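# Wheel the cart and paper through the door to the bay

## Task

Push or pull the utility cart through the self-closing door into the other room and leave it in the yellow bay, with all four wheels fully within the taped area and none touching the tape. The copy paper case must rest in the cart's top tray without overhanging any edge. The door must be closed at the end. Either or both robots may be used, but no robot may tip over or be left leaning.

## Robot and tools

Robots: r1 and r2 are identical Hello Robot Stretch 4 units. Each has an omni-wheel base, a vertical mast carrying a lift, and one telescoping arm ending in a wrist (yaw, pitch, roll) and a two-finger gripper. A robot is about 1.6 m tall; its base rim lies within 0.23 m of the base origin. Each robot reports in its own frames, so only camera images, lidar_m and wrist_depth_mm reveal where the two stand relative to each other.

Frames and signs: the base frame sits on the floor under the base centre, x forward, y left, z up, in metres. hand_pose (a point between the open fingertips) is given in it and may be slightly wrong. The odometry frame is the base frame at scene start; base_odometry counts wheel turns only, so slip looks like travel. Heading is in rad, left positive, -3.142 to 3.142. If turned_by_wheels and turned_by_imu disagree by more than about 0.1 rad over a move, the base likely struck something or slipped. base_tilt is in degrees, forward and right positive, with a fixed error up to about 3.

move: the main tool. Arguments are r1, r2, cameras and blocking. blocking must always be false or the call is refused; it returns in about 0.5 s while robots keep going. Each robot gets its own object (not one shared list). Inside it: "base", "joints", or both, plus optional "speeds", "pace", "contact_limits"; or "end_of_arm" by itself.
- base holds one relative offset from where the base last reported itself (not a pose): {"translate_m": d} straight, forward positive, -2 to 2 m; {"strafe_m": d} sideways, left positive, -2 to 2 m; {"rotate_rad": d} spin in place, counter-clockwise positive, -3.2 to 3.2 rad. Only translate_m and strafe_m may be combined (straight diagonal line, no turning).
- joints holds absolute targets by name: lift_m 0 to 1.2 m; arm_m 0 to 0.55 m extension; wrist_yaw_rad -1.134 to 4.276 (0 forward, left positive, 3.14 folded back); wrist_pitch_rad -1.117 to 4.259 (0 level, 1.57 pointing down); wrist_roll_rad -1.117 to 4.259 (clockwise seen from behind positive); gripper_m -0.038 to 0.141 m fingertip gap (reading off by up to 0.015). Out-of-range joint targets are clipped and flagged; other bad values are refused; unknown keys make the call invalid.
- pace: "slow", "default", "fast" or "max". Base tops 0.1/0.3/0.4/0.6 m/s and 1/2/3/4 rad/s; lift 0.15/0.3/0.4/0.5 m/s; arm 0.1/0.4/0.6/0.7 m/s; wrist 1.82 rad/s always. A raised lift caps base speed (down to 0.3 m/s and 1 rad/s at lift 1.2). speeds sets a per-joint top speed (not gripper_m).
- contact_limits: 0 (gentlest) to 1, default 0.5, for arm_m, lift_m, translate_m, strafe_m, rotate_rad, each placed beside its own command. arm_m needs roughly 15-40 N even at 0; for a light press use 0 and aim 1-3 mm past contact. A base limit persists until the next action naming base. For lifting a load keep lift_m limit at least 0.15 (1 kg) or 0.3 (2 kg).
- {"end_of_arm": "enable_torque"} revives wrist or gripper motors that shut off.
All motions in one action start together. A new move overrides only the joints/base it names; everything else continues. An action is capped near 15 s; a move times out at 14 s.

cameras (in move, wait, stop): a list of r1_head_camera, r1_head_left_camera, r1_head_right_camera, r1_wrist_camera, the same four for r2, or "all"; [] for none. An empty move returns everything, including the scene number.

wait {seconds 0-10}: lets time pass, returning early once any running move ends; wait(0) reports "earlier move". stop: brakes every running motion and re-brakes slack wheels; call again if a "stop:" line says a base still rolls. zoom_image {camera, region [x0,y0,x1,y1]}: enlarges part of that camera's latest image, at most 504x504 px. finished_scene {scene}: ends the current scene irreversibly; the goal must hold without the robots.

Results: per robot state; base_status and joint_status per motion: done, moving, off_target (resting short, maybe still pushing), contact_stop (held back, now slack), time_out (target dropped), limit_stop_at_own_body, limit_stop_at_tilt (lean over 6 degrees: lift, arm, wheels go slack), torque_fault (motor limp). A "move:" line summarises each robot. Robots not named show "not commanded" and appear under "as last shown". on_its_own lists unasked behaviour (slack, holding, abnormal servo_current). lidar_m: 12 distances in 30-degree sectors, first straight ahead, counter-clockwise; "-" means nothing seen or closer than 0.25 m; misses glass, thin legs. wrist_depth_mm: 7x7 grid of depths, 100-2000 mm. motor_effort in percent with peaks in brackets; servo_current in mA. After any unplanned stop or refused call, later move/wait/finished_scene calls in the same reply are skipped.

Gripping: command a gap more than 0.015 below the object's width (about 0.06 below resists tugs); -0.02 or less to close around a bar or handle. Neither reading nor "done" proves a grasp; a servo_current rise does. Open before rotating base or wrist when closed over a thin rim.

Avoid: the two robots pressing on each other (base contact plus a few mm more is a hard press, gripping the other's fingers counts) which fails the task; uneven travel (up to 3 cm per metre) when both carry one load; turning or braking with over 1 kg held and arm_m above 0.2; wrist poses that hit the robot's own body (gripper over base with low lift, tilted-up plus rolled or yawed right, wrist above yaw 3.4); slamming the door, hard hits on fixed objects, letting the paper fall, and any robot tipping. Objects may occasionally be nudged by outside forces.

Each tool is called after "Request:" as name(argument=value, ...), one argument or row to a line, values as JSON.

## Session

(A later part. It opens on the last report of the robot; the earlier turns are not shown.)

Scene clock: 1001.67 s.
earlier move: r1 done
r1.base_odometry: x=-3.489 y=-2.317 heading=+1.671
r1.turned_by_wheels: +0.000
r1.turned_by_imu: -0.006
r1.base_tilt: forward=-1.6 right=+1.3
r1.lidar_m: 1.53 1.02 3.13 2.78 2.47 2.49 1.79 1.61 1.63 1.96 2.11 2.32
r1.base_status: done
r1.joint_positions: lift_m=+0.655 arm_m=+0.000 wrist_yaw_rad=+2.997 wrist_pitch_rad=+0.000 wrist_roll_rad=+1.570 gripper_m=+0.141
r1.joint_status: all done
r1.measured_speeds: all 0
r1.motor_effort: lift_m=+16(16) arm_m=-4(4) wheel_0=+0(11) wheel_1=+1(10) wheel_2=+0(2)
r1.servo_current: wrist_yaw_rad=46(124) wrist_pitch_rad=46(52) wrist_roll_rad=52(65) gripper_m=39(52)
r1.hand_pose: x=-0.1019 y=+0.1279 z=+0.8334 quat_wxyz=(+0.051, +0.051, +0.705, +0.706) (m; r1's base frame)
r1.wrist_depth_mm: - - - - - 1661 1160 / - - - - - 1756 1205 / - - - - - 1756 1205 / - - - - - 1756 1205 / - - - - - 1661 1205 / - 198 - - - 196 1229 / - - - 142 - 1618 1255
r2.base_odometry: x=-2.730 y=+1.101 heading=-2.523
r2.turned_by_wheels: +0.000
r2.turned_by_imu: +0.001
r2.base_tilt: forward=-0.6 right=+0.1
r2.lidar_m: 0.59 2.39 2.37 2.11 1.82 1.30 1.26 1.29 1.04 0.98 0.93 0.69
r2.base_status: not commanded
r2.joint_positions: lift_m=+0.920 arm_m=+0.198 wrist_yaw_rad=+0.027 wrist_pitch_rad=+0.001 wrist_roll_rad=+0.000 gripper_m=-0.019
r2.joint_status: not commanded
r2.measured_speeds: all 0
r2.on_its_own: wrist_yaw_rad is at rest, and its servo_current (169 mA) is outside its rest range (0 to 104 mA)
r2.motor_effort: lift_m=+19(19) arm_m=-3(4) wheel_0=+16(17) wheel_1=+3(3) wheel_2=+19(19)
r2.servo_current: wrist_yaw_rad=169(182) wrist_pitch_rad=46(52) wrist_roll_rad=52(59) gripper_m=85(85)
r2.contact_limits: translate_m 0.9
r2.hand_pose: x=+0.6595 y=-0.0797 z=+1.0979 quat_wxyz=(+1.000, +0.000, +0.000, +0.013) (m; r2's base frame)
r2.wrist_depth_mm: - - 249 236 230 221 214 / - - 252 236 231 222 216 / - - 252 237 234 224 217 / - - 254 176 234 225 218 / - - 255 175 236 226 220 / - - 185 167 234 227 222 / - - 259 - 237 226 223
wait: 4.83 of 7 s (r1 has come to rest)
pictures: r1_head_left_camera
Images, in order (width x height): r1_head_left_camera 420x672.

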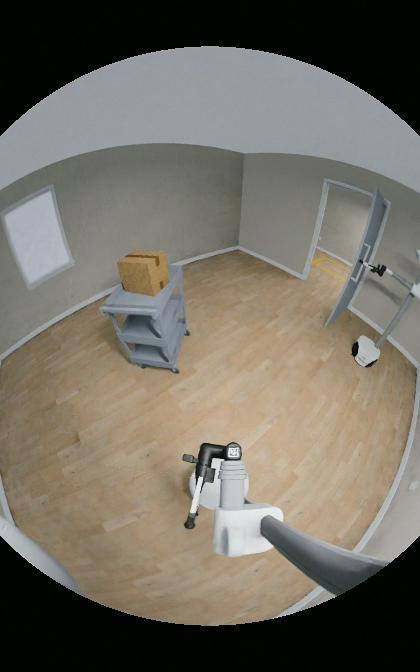

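Request:
move(
  blocking=false,
  r1={"base":{"translate_m":1.15}},
  cameras=[],
)

Request:
wait(
  seconds=6,
  cameras=["r1_head_left_camera"],
)

Request:
move(
  blocking=false,
  r1={"base":{"strafe_m":0.45,"translate_m":0.05},"pace":"slow","contact_limits":{"strafe_m":0.7}},
  cameras=[],
)

Request:
wait(
  seconds=7,
  cameras=["r1_head_left_camera"],
)

Scene clock: 1019.13 s.
move: r1 moving
r1.base_odometry: x=-3.492 y=-2.286 heading=+1.672
r1.turned_by_wheels: +0.000
r1.turned_by_imu: +0.000
r1.base_tilt: forward=-1.6 right=+1.3
r1.lidar_m: 1.54 0.96 3.09 2.79 2.49 2.52 1.83 1.58 1.64 1.99 2.09 2.26
r1.base_status: translate_m moving
r1.joint_positions: lift_m=+0.655 arm_m=+0.000 wrist_yaw_rad=+2.997 wrist_pitch_rad=+0.000 wrist_roll_rad=+1.570 gripper_m=+0.141
r1.joint_status: not commanded
r1.measured_speeds: translate_m=+0.122 strafe_m=+0.000 rotate_rad=+0.001 lift_m=+0.000 arm_m=+0.000 wrist_yaw_rad=+0.000 wrist_pitch_rad=+0.000 wrist_roll_rad=+0.000
r1.motor_effort: lift_m=+16(16) arm_m=-4(4) wheel_0=+6(8) wheel_1=+7(7) wheel_2=-10(10)
r1.servo_current: wrist_yaw_rad=65(65) wrist_pitch_rad=46(46) wrist_roll_rad=46(59) gripper_m=39(46)
r1.hand_pose: x=-0.1019 y=+0.1279 z=+0.8334 quat_wxyz=(+0.051, +0.051, +0.705, +0.706) (m; r1's base frame)
r1.wrist_depth_mm: - - - - - 1661 1160 / - - - - - 1756 1160 / - - - - - 1708 1182 / - - - - - 1756 1229 / - - - - - 1618 1229 / - 198 - - - 197 1229 / - - - 142 - 1618 1205
r2.base_odometry: x=-2.730 y=+1.101 heading=-2.523
r2.turned_by_wheels: +0.000
r2.turned_by_imu: +0.000
r2.base_tilt: forward=-0.7 right=+0.0
r2.lidar_m: 0.61 2.35 2.38 2.11 1.85 1.32 1.25 1.29 1.04 1.00 0.92 0.69
r2.base_status: not commanded
r2.joint_positions: lift_m=+0.920 arm_m=+0.198 wrist_yaw_rad=+0.027 wrist_pitch_rad=+0.001 wrist_roll_rad=+0.000 gripper_m=-0.019
r2.joint_status: not commanded
r2.measured_speeds: all 0
r2.motor_effort: lift_m=+19(19) arm_m=-3(4) wheel_0=+16(16) wheel_1=+3(3) wheel_2=+19(19)
r2.servo_current: wrist_yaw_rad=169(182) wrist_pitch_rad=39(46) wrist_roll_rad=59(59) gripper_m=78(85)
r2.contact_limits: translate_m 0.9
r2.hand_pose: x=+0.6595 y=-0.0797 z=+1.0979 quat_wxyz=(+1.000, +0.000, +0.000, +0.013) (m; r2's base frame)
r2.wrist_depth_mm: - - 250 235 230 221 215 / - - 252 236 231 222 215 / - - 253 238 233 224 217 / - - 255 177 233 226 219 / - - 256 175 236 226 220 / - - 185 168 234 228 221 / - - 260 - 236 226 222
pictures: none
No camera images: "cameras" was empty.

Scene clock: 1023.97 s.
earlier move: r1 done
r1.base_odometry: x=-3.604 y=-1.173 heading=+1.672
r1.turned_by_wheels: +0.000
r1.turned_by_imu: +0.000
r1.base_tilt: forward=-1.6 right=+1.3
r1.lidar_m: 2.51 0.55 0.41 0.40 0.44 3.24 2.76 2.46 2.49 1.74 1.57 2.56
r1.base_status: done
r1.joint_positions: lift_m=+0.655 arm_m=+0.000 wrist_yaw_rad=+2.997 wrist_pitch_rad=+0.000 wrist_roll_rad=+1.570 gripper_m=+0.141
r1.joint_status: not commanded
r1.measured_speeds: all 0
r1.motor_effort: lift_m=+16(16) arm_m=-4(4) wheel_0=+1(9) wheel_1=+2(8) wheel_2=+1(10)
r1.servo_current: wrist_yaw_rad=52(65) wrist_pitch_rad=39(52) wrist_roll_rad=46(65) gripper_m=46(46)
r1.hand_pose: x=-0.1019 y=+0.1279 z=+0.8334 quat_wxyz=(+0.051, +0.051, +0.705, +0.706) (m; r1's base frame)
r1.wrist_depth_mm: - - - - - 1708 1160 / - - - - - 1708 1182 / - - - - - 1708 1182 / - - - - - 1756 1182 / - - - - - 1661 1205 / - 211 - - - 196 1229 / - - - 149 - 1756 1205
r2.base_odometry: x=-2.730 y=+1.101 heading=-2.523
r2.turned_by_wheels: +0.000
r2.turned_by_imu: +0.001
r2.base_tilt: forward=-0.7 right=+0.0
r2.lidar_m: 0.58 2.38 1.77 4.82 1.82 1.32 1.27 1.32 1.05 0.99 0.88 0.69
r2.base_status: not commanded
r2.joint_positions: lift_m=+0.920 arm_m=+0.198 wrist_yaw_rad=+0.027 wrist_pitch_rad=+0.001 wrist_roll_rad=+0.000 gripper_m=-0.019
r2.joint_status: not commanded
r2.measured_speeds: all 0
r2.on_its_own: wrist_yaw_rad is at rest, and its servo_current (176 mA) is outside its rest range (0 to 104 mA)
r2.motor_effort: lift_m=+19(19) arm_m=-4(4) wheel_0=+17(17) wheel_1=+3(3) wheel_2=+19(19)
r2.servo_current: wrist_yaw_rad=176(189) wrist_pitch_rad=39(46) wrist_roll_rad=65(65) gripper_m=78(85)
r2.contact_limits: translate_m 0.9
r2.hand_pose: x=+0.6595 y=-0.0797 z=+1.0979 quat_wxyz=(+1.000, +0.000, +0.000, +0.013) (m; r2's base frame)
r2.wrist_depth_mm: - - 251 233 229 220 215 / - - 252 236 230 223 216 / - - 253 237 233 224 218 / - - 255 177 233 226 219 / - - 256 175 236 227 220 / - - 184 167 234 227 220 / - - 262 - 237 227 222
wait: 4.83 of 6 s (r1 has come to rest)
pictures: r1_head_left_camera
Images, in order (width x height): r1_head_left_camera 420x672.

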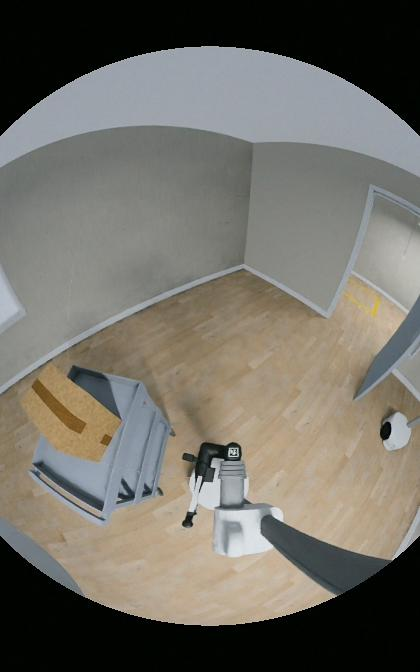

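Scene clock: 1024.47 s.
move: r1 moving
r1.base_odometry: x=-3.618 y=-1.173 heading=+1.671
r1.turned_by_wheels: +0.000
r1.turned_by_imu: +0.000
r1.base_tilt: forward=-1.6 right=+1.3
r1.lidar_m: 2.51 0.48 0.39 0.37 0.42 3.24 2.78 2.48 2.50 1.75 1.62 2.58
r1.base_status: translate_m moving; strafe_m moving
r1.joint_positions: lift_m=+0.655 arm_m=+0.000 wrist_yaw_rad=+2.997 wrist_pitch_rad=+0.000 wrist_roll_rad=+1.570 gripper_m=+0.141
r1.joint_status: not commanded
r1.measured_speeds: translate_m=+0.006 strafe_m=+0.052 rotate_rad=+0.000 lift_m=+0.000 arm_m=+0.000 wrist_yaw_rad=+0.000 wrist_pitch_rad=+0.000 wrist_roll_rad=+0.000
r1.motor_effort: lift_m=+16(16) arm_m=-4(4) wheel_0=-7(7) wheel_1=+4(7) wheel_2=-3(4)
r1.servo_current: wrist_yaw_rad=46(72) wrist_pitch_rad=39(46) wrist_roll_rad=33(59) gripper_m=39(46)
r1.contact_limits: strafe_m 0.7
r1.hand_pose: x=-0.1019 y=+0.1279 z=+0.8334 quat_wxyz=(+0.051, +0.051, +0.705, +0.706) (m; r1's base frame)
r1.wrist_depth_mm: - - - - - 1708 1182 / - - - - - 1756 1182 / - - - - - 1708 1205 / - - - - - 1808 1205 / - - - - - 1618 1229 / - 211 - - - 196 1205 / - - - 150 - 1708 1205
r2.base_odometry: x=-2.730 y=+1.101 heading=-2.523
r2.turned_by_wheels: +0.000
r2.turned_by_imu: +0.000
r2.base_tilt: forward=-0.7 right=+0.0
r2.lidar_m: 0.58 2.37 1.76 4.82 1.83 1.34 1.26 1.32 1.05 0.99 0.93 0.69
r2.base_status: not commanded
r2.joint_positions: lift_m=+0.920 arm_m=+0.198 wrist_yaw_rad=+0.027 wrist_pitch_rad=+0.001 wrist_roll_rad=+0.000 gripper_m=-0.019
r2.joint_status: not commanded
r2.measured_speeds: all 0
r2.motor_effort: lift_m=+19(19) arm_m=-4(4) wheel_0=+16(17) wheel_1=+3(3) wheel_2=+19(19)
r2.servo_current: wrist_yaw_rad=169(176) wrist_pitch_rad=39(46) wrist_roll_rad=46(65) gripper_m=78(85)
r2.contact_limits: translate_m 0.9
r2.hand_pose: x=+0.6595 y=-0.0797 z=+1.0979 quat_wxyz=(+1.000, +0.000, +0.000, +0.013) (m; r2's base frame)
r2.wrist_depth_mm: - - 250 234 230 221 215 / - - 251 236 232 223 216 / - - 253 237 234 224 217 / - - 254 177 234 225 218 / - - 256 175 236 226 220 / - - 183 167 233 226 220 / - - 260 - 236 226 221
pictures: none
No camera images: "cameras" was empty.

Scene clock: 1029.70 s.
earlier move: r1 done
r1.base_odometry: x=-4.057 y=-1.168 heading=+1.671
r1.turned_by_wheels: +0.000
r1.turned_by_imu: +0.002
r1.base_tilt: forward=-1.6 right=+1.2
r1.lidar_m: 2.17 0.26 0.25 0.25 0.25 2.96 3.15 2.80 2.81 2.11 2.02 2.85
r1.base_status: done
r1.joint_positions: lift_m=+0.655 arm_m=+0.000 wrist_yaw_rad=+2.997 wrist_pitch_rad=+0.000 wrist_roll_rad=+1.570 gripper_m=+0.141
r1.joint_status: not commanded
r1.measured_speeds: all 0
r1.motor_effort: lift_m=+16(16) arm_m=-4(4) wheel_0=-6(12) wheel_1=+2(13) wheel_2=-3(6)
r1.servo_current: wrist_yaw_rad=52(72) wrist_pitch_rad=39(52) wrist_roll_rad=52(65) gripper_m=39(52)
r1.contact_limits: strafe_m 0.7
r1.hand_pose: x=-0.1019 y=+0.1279 z=+0.8334 quat_wxyz=(+0.051, +0.051, +0.705, +0.706) (m; r1's base frame)
r1.wrist_depth_mm: - - - - - - - / - - - - 130 244 246 / - - - - - 1576 1160 / - - - - - 1756 1205 / - - - - - 1661 1229 / - 209 - - - 196 1229 / - - - 149 - 1756 1229
r2.base_odometry: x=-2.730 y=+1.101 heading=-2.523
r2.turned_by_wheels: +0.000
r2.turned_by_imu: +0.001
r2.base_tilt: forward=-0.6 right=+0.0
r2.lidar_m: 0.58 2.58 2.21 4.82 1.83 1.31 1.25 1.31 1.04 0.99 0.92 0.68
r2.base_status: not commanded
r2.joint_positions: lift_m=+0.920 arm_m=+0.198 wrist_yaw_rad=+0.027 wrist_pitch_rad=+0.001 wrist_roll_rad=+0.000 gripper_m=-0.019
r2.joint_status: not commanded
r2.measured_speeds: all 0
r2.on_its_own: wrist_yaw_rad is at rest, and its servo_current (176 mA) is outside its rest range (0 to 104 mA)
r2.motor_effort: lift_m=+19(19) arm_m=-4(4) wheel_0=+16(17) wheel_1=+3(3) wheel_2=+19(19)
r2.servo_current: wrist_yaw_rad=176(189) wrist_pitch_rad=46(46) wrist_roll_rad=52(65) gripper_m=85(85)
r2.contact_limits: translate_m 0.9
r2.hand_pose: x=+0.6595 y=-0.0797 z=+1.0979 quat_wxyz=(+1.000, +0.000, +0.000, +0.013) (m; r2's base frame)
r2.wrist_depth_mm: - - 250 235 229 221 215 / - - 252 236 232 223 216 / - - 253 237 233 223 216 / - - 255 176 235 226 218 / - - 256 175 235 225 221 / - - 183 167 233 226 221 / - - 260 - 237 226 221
wait: 5.23 of 7 s (r1 has come to rest)
pictures: r1_head_left_camera
Images, in order (width x height): r1_head_left_camera 420x672.

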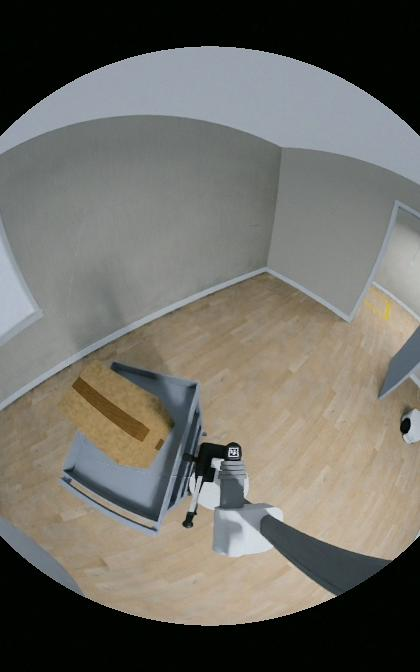

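Request:
move(
  blocking=false,
  r1={"base":{"strafe_m":-0.06,"translate_m":-0.3}},
  cameras=[],
)

Request:
wait(
  seconds=4,
  cameras=[],
)

Request:
move(
  blocking=false,
  r1={"base":{"strafe_m":0.4,"translate_m":0.08},"pace":"slow","contact_limits":{"strafe_m":0.7}},
  cameras=[],
)

Request:
wait(
  seconds=7,
  cameras=["r1_head_left_camera"],
)

Scene clock: 1038.43 s.
move: r1 moving
r1.base_odometry: x=-4.048 y=-1.199 heading=+1.671
r1.turned_by_wheels: +0.000
r1.turned_by_imu: -0.001
r1.base_tilt: forward=-1.6 right=+1.2
r1.lidar_m: 2.17 0.26 0.25 0.25 0.25 2.93 3.10 2.77 2.78 2.15 2.04 2.88
r1.base_status: translate_m moving; strafe_m moving
r1.joint_positions: lift_m=+0.655 arm_m=+0.000 wrist_yaw_rad=+2.997 wrist_pitch_rad=+0.000 wrist_roll_rad=+1.570 gripper_m=+0.141
r1.joint_status: not commanded
r1.measured_speeds: translate_m=-0.123 strafe_m=-0.025 rotate_rad=+0.002 lift_m=+0.000 arm_m=+0.000 wrist_yaw_rad=+0.000 wrist_pitch_rad=+0.000 wrist_roll_rad=+0.000
r1.motor_effort: lift_m=+16(16) arm_m=-3(4) wheel_0=-6(8) wheel_1=-6(8) wheel_2=+8(9)
r1.servo_current: wrist_yaw_rad=52(65) wrist_pitch_rad=33(46) wrist_roll_rad=52(65) gripper_m=46(46)
r1.hand_pose: x=-0.1019 y=+0.1279 z=+0.8334 quat_wxyz=(+0.051, +0.051, +0.705, +0.706) (m; r1's base frame)
r1.wrist_depth_mm: - - - - - - 1138 / - - - - 149 222 223 / - - - - - 1708 1205 / - - - - - 1708 1205 / - - - - - 1661 1229 / - 209 - - - 196 1229 / - - - 149 - 1756 1229
r2.base_odometry: x=-2.730 y=+1.101 heading=-2.523
r2.turned_by_wheels: +0.000
r2.turned_by_imu: +0.000
r2.base_tilt: forward=-0.6 right=+0.0
r2.lidar_m: 0.57 2.57 2.21 4.82 1.79 1.32 1.27 1.31 1.02 0.99 0.93 0.70
r2.base_status: not commanded
r2.joint_positions: lift_m=+0.920 arm_m=+0.198 wrist_yaw_rad=+0.027 wrist_pitch_rad=+0.001 wrist_roll_rad=+0.000 gripper_m=-0.019
r2.joint_status: not commanded
r2.measured_speeds: all 0
r2.motor_effort: lift_m=+19(19) arm_m=-4(4) wheel_0=+16(17) wheel_1=+3(3) wheel_2=+19(19)
r2.servo_current: wrist_yaw_rad=169(176) wrist_pitch_rad=39(46) wrist_roll_rad=39(65) gripper_m=78(85)
r2.contact_limits: translate_m 0.9
r2.hand_pose: x=+0.6595 y=-0.0797 z=+1.0979 quat_wxyz=(+1.000, +0.000, +0.000, +0.013) (m; r2's base frame)
r2.wrist_depth_mm: - - 250 236 230 220 216 / - - 252 236 231 222 216 / - - 253 236 233 224 218 / - - 254 177 233 226 219 / - - 255 175 236 226 220 / - - 185 167 233 227 221 / - - 260 - 237 226 222
pictures: none
No camera images: "cameras" was empty.

Scene clock: 1040.40 s.
earlier move: r1 done
r1.base_odometry: x=-3.967 y=-1.461 heading=+1.671
r1.turned_by_wheels: +0.000
r1.turned_by_imu: -0.001
r1.base_tilt: forward=-1.6 right=+1.3
r1.lidar_m: 0.77 0.34 0.31 0.59 2.78 2.80 2.83 2.54 2.55 2.15 2.05 3.00
r1.base_status: done
r1.joint_positions: lift_m=+0.655 arm_m=+0.000 wrist_yaw_rad=+2.997 wrist_pitch_rad=+0.000 wrist_roll_rad=+1.570 gripper_m=+0.141
r1.joint_status: not commanded
r1.measured_speeds: all 0
r1.motor_effort: lift_m=+16(16) arm_m=-4(4) wheel_0=-2(8) wheel_1=-2(9) wheel_2=-1(10)
r1.servo_current: wrist_yaw_rad=46(72) wrist_pitch_rad=39(46) wrist_roll_rad=39(65) gripper_m=39(46)
r1.hand_pose: x=-0.1019 y=+0.1279 z=+0.8334 quat_wxyz=(+0.051, +0.051, +0.705, +0.706) (m; r1's base frame)
r1.wrist_depth_mm: - - - - - 1661 1160 / - - - - - 1708 1205 / - - - - - 1756 1205 / - - - - - 1756 1205 / - - - - - 1618 1205 / - 211 - - - 196 1255 / - - - 149 - 1756 1255
r2.base_odometry: x=-2.730 y=+1.101 heading=-2.523
r2.turned_by_wheels: +0.000
r2.turned_by_imu: +0.000
r2.base_tilt: forward=-0.6 right=+0.1
r2.lidar_m: 0.58 2.58 2.17 4.81 1.86 1.33 1.25 1.29 1.02 0.98 0.89 0.70
r2.base_status: not commanded
r2.joint_positions: lift_m=+0.920 arm_m=+0.198 wrist_yaw_rad=+0.027 wrist_pitch_rad=+0.001 wrist_roll_rad=+0.000 gripper_m=-0.019
r2.joint_status: not commanded
r2.measured_speeds: all 0
r2.on_its_own: wrist_yaw_rad is at rest, and its servo_current (176 mA) is outside its rest range (0 to 104 mA)
r2.motor_effort: lift_m=+19(19) arm_m=-3(4) wheel_0=+16(17) wheel_1=+3(3) wheel_2=+19(19)
r2.servo_current: wrist_yaw_rad=176(182) wrist_pitch_rad=46(46) wrist_roll_rad=39(65) gripper_m=78(85)
r2.contact_limits: translate_m 0.9
r2.hand_pose: x=+0.6595 y=-0.0797 z=+1.0979 quat_wxyz=(+1.000, +0.000, +0.000, +0.013) (m; r2's base frame)
r2.wrist_depth_mm: - - 251 236 229 222 215 / - - 250 236 230 223 215 / - - 253 236 233 224 217 / - - 254 177 234 226 219 / - - 256 175 236 226 220 / - - 185 168 233 227 220 / - - 260 - 237 226 222
wait: 1.97 of 4 s (r1 has come to rest)
pictures: none
No camera images: "cameras" was empty.

Scene clock: 1040.90 s.
move: r1 moving
r1.base_odometry: x=-3.980 y=-1.459 heading=+1.671
r1.turned_by_wheels: +0.000
r1.turned_by_imu: +0.000
r1.base_tilt: forward=-1.6 right=+1.3
r1.lidar_m: 0.74 0.37 0.29 0.59 2.75 2.76 2.85 2.55 2.53 2.18 2.07 3.01
r1.base_status: translate_m moving; strafe_m moving
r1.joint_positions: lift_m=+0.655 arm_m=+0.000 wrist_yaw_rad=+2.997 wrist_pitch_rad=+0.000 wrist_roll_rad=+1.570 gripper_m=+0.141
r1.joint_status: not commanded
r1.measured_speeds: translate_m=+0.010 strafe_m=+0.051 rotate_rad=+0.001 lift_m=+0.000 arm_m=+0.000 wrist_yaw_rad=+0.000 wrist_pitch_rad=+0.000 wrist_roll_rad=+0.000
r1.motor_effort: lift_m=+16(16) arm_m=-4(4) wheel_0=-5(8) wheel_1=+8(8) wheel_2=-3(4)
r1.servo_current: wrist_yaw_rad=52(59) wrist_pitch_rad=33(46) wrist_roll_rad=52(65) gripper_m=39(46)
r1.contact_limits: strafe_m 0.7
r1.hand_pose: x=-0.1019 y=+0.1279 z=+0.8334 quat_wxyz=(+0.051, +0.051, +0.705, +0.706) (m; r1's base frame)
r1.wrist_depth_mm: - - - - - 1708 1182 / - - - - - 1708 1160 / - - - - - 1661 1205 / - - - - - 1756 1229 / - - - - - 1618 1255 / - 210 - - - 196 1229 / - - - 149 - 1756 1229
r2.base_odometry: x=-2.730 y=+1.101 heading=-2.523
r2.turned_by_wheels: +0.000
r2.turned_by_imu: +0.000
r2.base_tilt: forward=-0.7 right=+0.0
r2.lidar_m: 0.61 2.58 2.18 4.81 1.85 1.32 1.26 1.31 1.05 0.98 0.91 0.69
r2.base_status: not commanded
r2.joint_positions: lift_m=+0.920 arm_m=+0.198 wrist_yaw_rad=+0.027 wrist_pitch_rad=+0.001 wrist_roll_rad=+0.000 gripper_m=-0.019
r2.joint_status: not commanded
r2.measured_speeds: all 0
r2.motor_effort: lift_m=+19(19) arm_m=-4(4) wheel_0=+16(17) wheel_1=+3(3) wheel_2=+19(19)
r2.servo_current: wrist_yaw_rad=169(176) wrist_pitch_rad=39(46) wrist_roll_rad=59(59) gripper_m=78(78)
r2.contact_limits: translate_m 0.9
r2.hand_pose: x=+0.6595 y=-0.0797 z=+1.0979 quat_wxyz=(+1.000, +0.000, +0.000, +0.013) (m; r2's base frame)
r2.wrist_depth_mm: - - 250 235 229 220 216 / - - 251 236 231 223 216 / - - 254 236 233 224 217 / - - 254 177 235 225 219 / - - 256 175 236 226 220 / - - 185 167 234 228 220 / - - 262 - 236 226 222
pictures: none
No camera images: "cameras" was empty.

Scene clock: 1045.70 s.
earlier move: r1 done
r1.base_odometry: x=-4.373 y=-1.421 heading=+1.671
r1.turned_by_wheels: +0.000
r1.turned_by_imu: +0.002
r1.base_tilt: forward=-1.6 right=+1.3
r1.lidar_m: 0.36 0.25 0.26 2.32 2.53 2.54 3.11 2.87 2.86 2.56 2.42 3.25
r1.base_status: done
r1.joint_positions: lift_m=+0.655 arm_m=+0.000 wrist_yaw_rad=+3.001 wrist_pitch_rad=+0.001 wrist_roll_rad=+1.570 gripper_m=+0.141
r1.joint_status: not commanded
r1.measured_speeds: all 0
r1.motor_effort: lift_m=+16(16) arm_m=+4(4) wheel_0=-5(11) wheel_1=+4(9) wheel_2=-3(6)
r1.servo_current: wrist_yaw_rad=59(72) wrist_pitch_rad=46(52) wrist_roll_rad=46(65) gripper_m=39(52)
r1.contact_limits: strafe_m 0.7
r1.hand_pose: x=-0.1025 y=+0.1269 z=+0.8333 quat_wxyz=(+0.050, +0.049, +0.705, +0.706) (m; r1's base frame)
r1.wrist_depth_mm: - - - - - 1661 1160 / - - - - - 1708 1182 / - - - - - 1708 1205 / - - - - - 1756 1182 / - - - - - 1618 1205 / - 211 - - - 198 1205 / - - - 149 - 1808 1205
r2.base_odometry: x=-2.730 y=+1.101 heading=-2.523
r2.turned_by_wheels: +0.000
r2.turned_by_imu: +0.001
r2.base_tilt: forward=-0.6 right=+0.0
r2.lidar_m: 0.59 2.75 2.56 4.82 1.85 1.32 1.25 1.31 1.04 0.99 0.88 0.70
r2.base_status: not commanded
r2.joint_positions: lift_m=+0.920 arm_m=+0.198 wrist_yaw_rad=+0.027 wrist_pitch_rad=+0.001 wrist_roll_rad=+0.000 gripper_m=-0.019
r2.joint_status: not commanded
r2.measured_speeds: all 0
r2.on_its_own: wrist_yaw_rad is at rest, and its servo_current (176 mA) is outside its rest range (0 to 104 mA)
r2.motor_effort: lift_m=+19(19) arm_m=-3(4) wheel_0=+16(17) wheel_1=+3(3) wheel_2=+19(19)
r2.servo_current: wrist_yaw_rad=176(189) wrist_pitch_rad=46(46) wrist_roll_rad=52(59) gripper_m=78(91)
r2.contact_limits: translate_m 0.9
r2.hand_pose: x=+0.6595 y=-0.0797 z=+1.0979 quat_wxyz=(+1.000, +0.000, +0.000, +0.013) (m; r2's base frame)
r2.wrist_depth_mm: - - 250 235 229 220 215 / - - 252 236 231 223 216 / - - 253 237 233 224 217 / - - 254 177 234 226 219 / - - 255 175 236 226 220 / - - 184 168 233 226 220 / - - 260 - 236 226 223
wait: 4.80 of 7 s (r1 has come to rest)
pictures: r1_head_left_camera
Images, in order (width x height): r1_head_left_camera 420x672.

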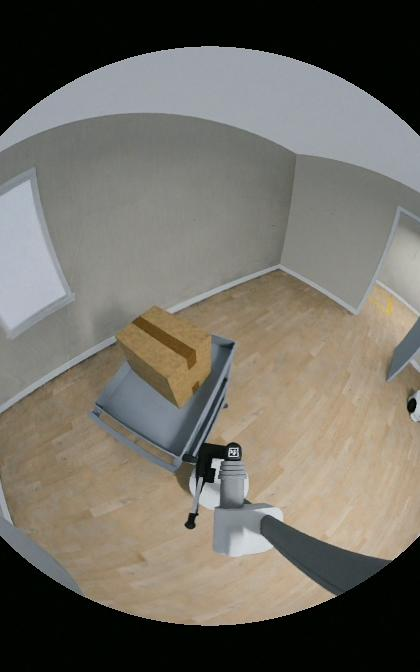

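Request:
move(
  blocking=false,
  r1={"base":{"strafe_m":0.4,"translate_m":0.2},"pace":"slow","contact_limits":{"strafe_m":0.7}},
  cameras=[],
)

Request:
wait(
  seconds=7,
  cameras=["r1_head_left_camera"],
)

Scene clock: 1054.17 s.
move: r1 moving
r1.base_odometry: x=-4.385 y=-1.416 heading=+1.670
r1.turned_by_wheels: +0.000
r1.turned_by_imu: +0.000
r1.base_tilt: forward=-1.6 right=+1.3
r1.lidar_m: 0.37 0.27 0.25 2.29 2.51 2.52 3.10 2.86 2.89 2.56 2.43 3.27
r1.base_status: translate_m moving; strafe_m moving
r1.joint_positions: lift_m=+0.655 arm_m=+0.000 wrist_yaw_rad=+3.001 wrist_pitch_rad=+0.001 wrist_roll_rad=+1.570 gripper_m=+0.141
r1.joint_status: not commanded
r1.measured_speeds: translate_m=+0.022 strafe_m=+0.044 rotate_rad=+0.002 lift_m=+0.000 arm_m=+0.000 wrist_yaw_rad=+0.000 wrist_pitch_rad=+0.000 wrist_roll_rad=+0.000
r1.motor_effort: lift_m=+16(16) arm_m=+4(4) wheel_0=-5(8) wheel_1=+8(11) wheel_2=-4(6)
r1.servo_current: wrist_yaw_rad=39(78) wrist_pitch_rad=39(46) wrist_roll_rad=65(65) gripper_m=39(46)
r1.contact_limits: strafe_m 0.7
r1.hand_pose: x=-0.1025 y=+0.1269 z=+0.8333 quat_wxyz=(+0.050, +0.049, +0.705, +0.706) (m; r1's base frame)
r1.wrist_depth_mm: - - - - - 1661 1160 / - - - - - 1708 1182 / - - - - - 1661 1205 / - - - - - 1708 1182 / - - - - - 1661 1229 / - 210 - - - 196 1205 / - - - 150 - 1756 1229
r2.base_odometry: x=-2.730 y=+1.101 heading=-2.523
r2.turned_by_wheels: +0.000
r2.turned_by_imu: +0.000
r2.base_tilt: forward=-0.6 right=+0.0
r2.lidar_m: 0.59 2.78 2.55 4.81 1.85 1.33 1.25 1.31 1.06 0.97 0.92 0.69
r2.base_status: not commanded
r2.joint_positions: lift_m=+0.920 arm_m=+0.198 wrist_yaw_rad=+0.027 wrist_pitch_rad=+0.001 wrist_roll_rad=+0.000 gripper_m=-0.019
r2.joint_status: not commanded
r2.measured_speeds: all 0
r2.motor_effort: lift_m=+19(19) arm_m=-4(4) wheel_0=+16(17) wheel_1=+2(3) wheel_2=+19(19)
r2.servo_current: wrist_yaw_rad=169(182) wrist_pitch_rad=39(46) wrist_roll_rad=52(59) gripper_m=78(91)
r2.contact_limits: translate_m 0.9
r2.hand_pose: x=+0.6595 y=-0.0797 z=+1.0979 quat_wxyz=(+1.000, +0.000, +0.000, +0.013) (m; r2's base frame)
r2.wrist_depth_mm: - - 250 234 230 222 215 / - - 252 236 231 223 216 / - - 254 237 232 225 217 / - - 255 176 235 226 219 / - - 256 175 235 225 220 / - - 184 168 233 227 220 / - - 260 - 237 227 222
pictures: none
No camera images: "cameras" was empty.

Scene clock: 1059.43 s.
earlier move: r1 done
r1.base_odometry: x=-4.791 y=-1.262 heading=+1.670
r1.turned_by_wheels: +0.000
r1.turned_by_imu: +0.004
r1.base_tilt: forward=-1.6 right=+1.3
r1.lidar_m: 0.25 0.25 0.25 0.28 2.35 2.38 2.90 3.24 3.28 2.75 3.06 0.37
r1.base_status: done
r1.joint_positions: lift_m=+0.655 arm_m=+0.000 wrist_yaw_rad=+3.004 wrist_pitch_rad=+0.001 wrist_roll_rad=+1.570 gripper_m=+0.141
r1.joint_status: not commanded
r1.measured_speeds: all 0
r1.motor_effort: lift_m=+16(16) arm_m=+4(4) wheel_0=-3(8) wheel_1=+4(14) wheel_2=-3(8)
r1.servo_current: wrist_yaw_rad=59(78) wrist_pitch_rad=46(52) wrist_roll_rad=59(65) gripper_m=46(52)
r1.contact_limits: strafe_m 0.7
r1.hand_pose: x=-0.1028 y=+0.1261 z=+0.8333 quat_wxyz=(+0.049, +0.048, +0.705, +0.706) (m; r1's base frame)
r1.wrist_depth_mm: - - - - - 1708 1205 / - - - - - 1661 1182 / - - - - - 1708 1205 / - - - - - 1708 1229 / - - - - - 1618 1182 / - 209 - - - 196 1229 / - - - 149 - 1756 1229
r2.base_odometry: x=-2.730 y=+1.101 heading=-2.523
r2.turned_by_wheels: +0.000
r2.turned_by_imu: +0.001
r2.base_tilt: forward=-0.7 right=+0.0
r2.lidar_m: 0.58 3.02 2.96 4.81 1.83 1.33 1.27 1.30 1.04 0.98 0.93 0.70
r2.base_status: not commanded
r2.joint_positions: lift_m=+0.920 arm_m=+0.198 wrist_yaw_rad=+0.027 wrist_pitch_rad=+0.001 wrist_roll_rad=+0.000 gripper_m=-0.019
r2.joint_status: not commanded
r2.measured_speeds: all 0
r2.on_its_own: wrist_yaw_rad is at rest, and its servo_current (176 mA) is outside its rest range (0 to 104 mA)
r2.motor_effort: lift_m=+19(19) arm_m=-3(4) wheel_0=+16(17) wheel_1=+3(3) wheel_2=+19(19)
r2.servo_current: wrist_yaw_rad=176(182) wrist_pitch_rad=33(46) wrist_roll_rad=33(65) gripper_m=78(91)
r2.contact_limits: translate_m 0.9
r2.hand_pose: x=+0.6595 y=-0.0797 z=+1.0979 quat_wxyz=(+1.000, +0.000, +0.000, +0.013) (m; r2's base frame)
r2.wrist_depth_mm: - - 249 235 230 221 215 / - - 251 236 231 222 216 / - - 254 237 233 224 217 / - - 254 177 233 225 219 / - - 255 174 236 226 220 / - - 185 168 233 227 221 / - - 260 - 236 227 221
wait: 5.27 of 7 s (r1 has come to rest)
pictures: r1_head_left_camera
Images, in order (width x height): r1_head_left_camera 420x672.

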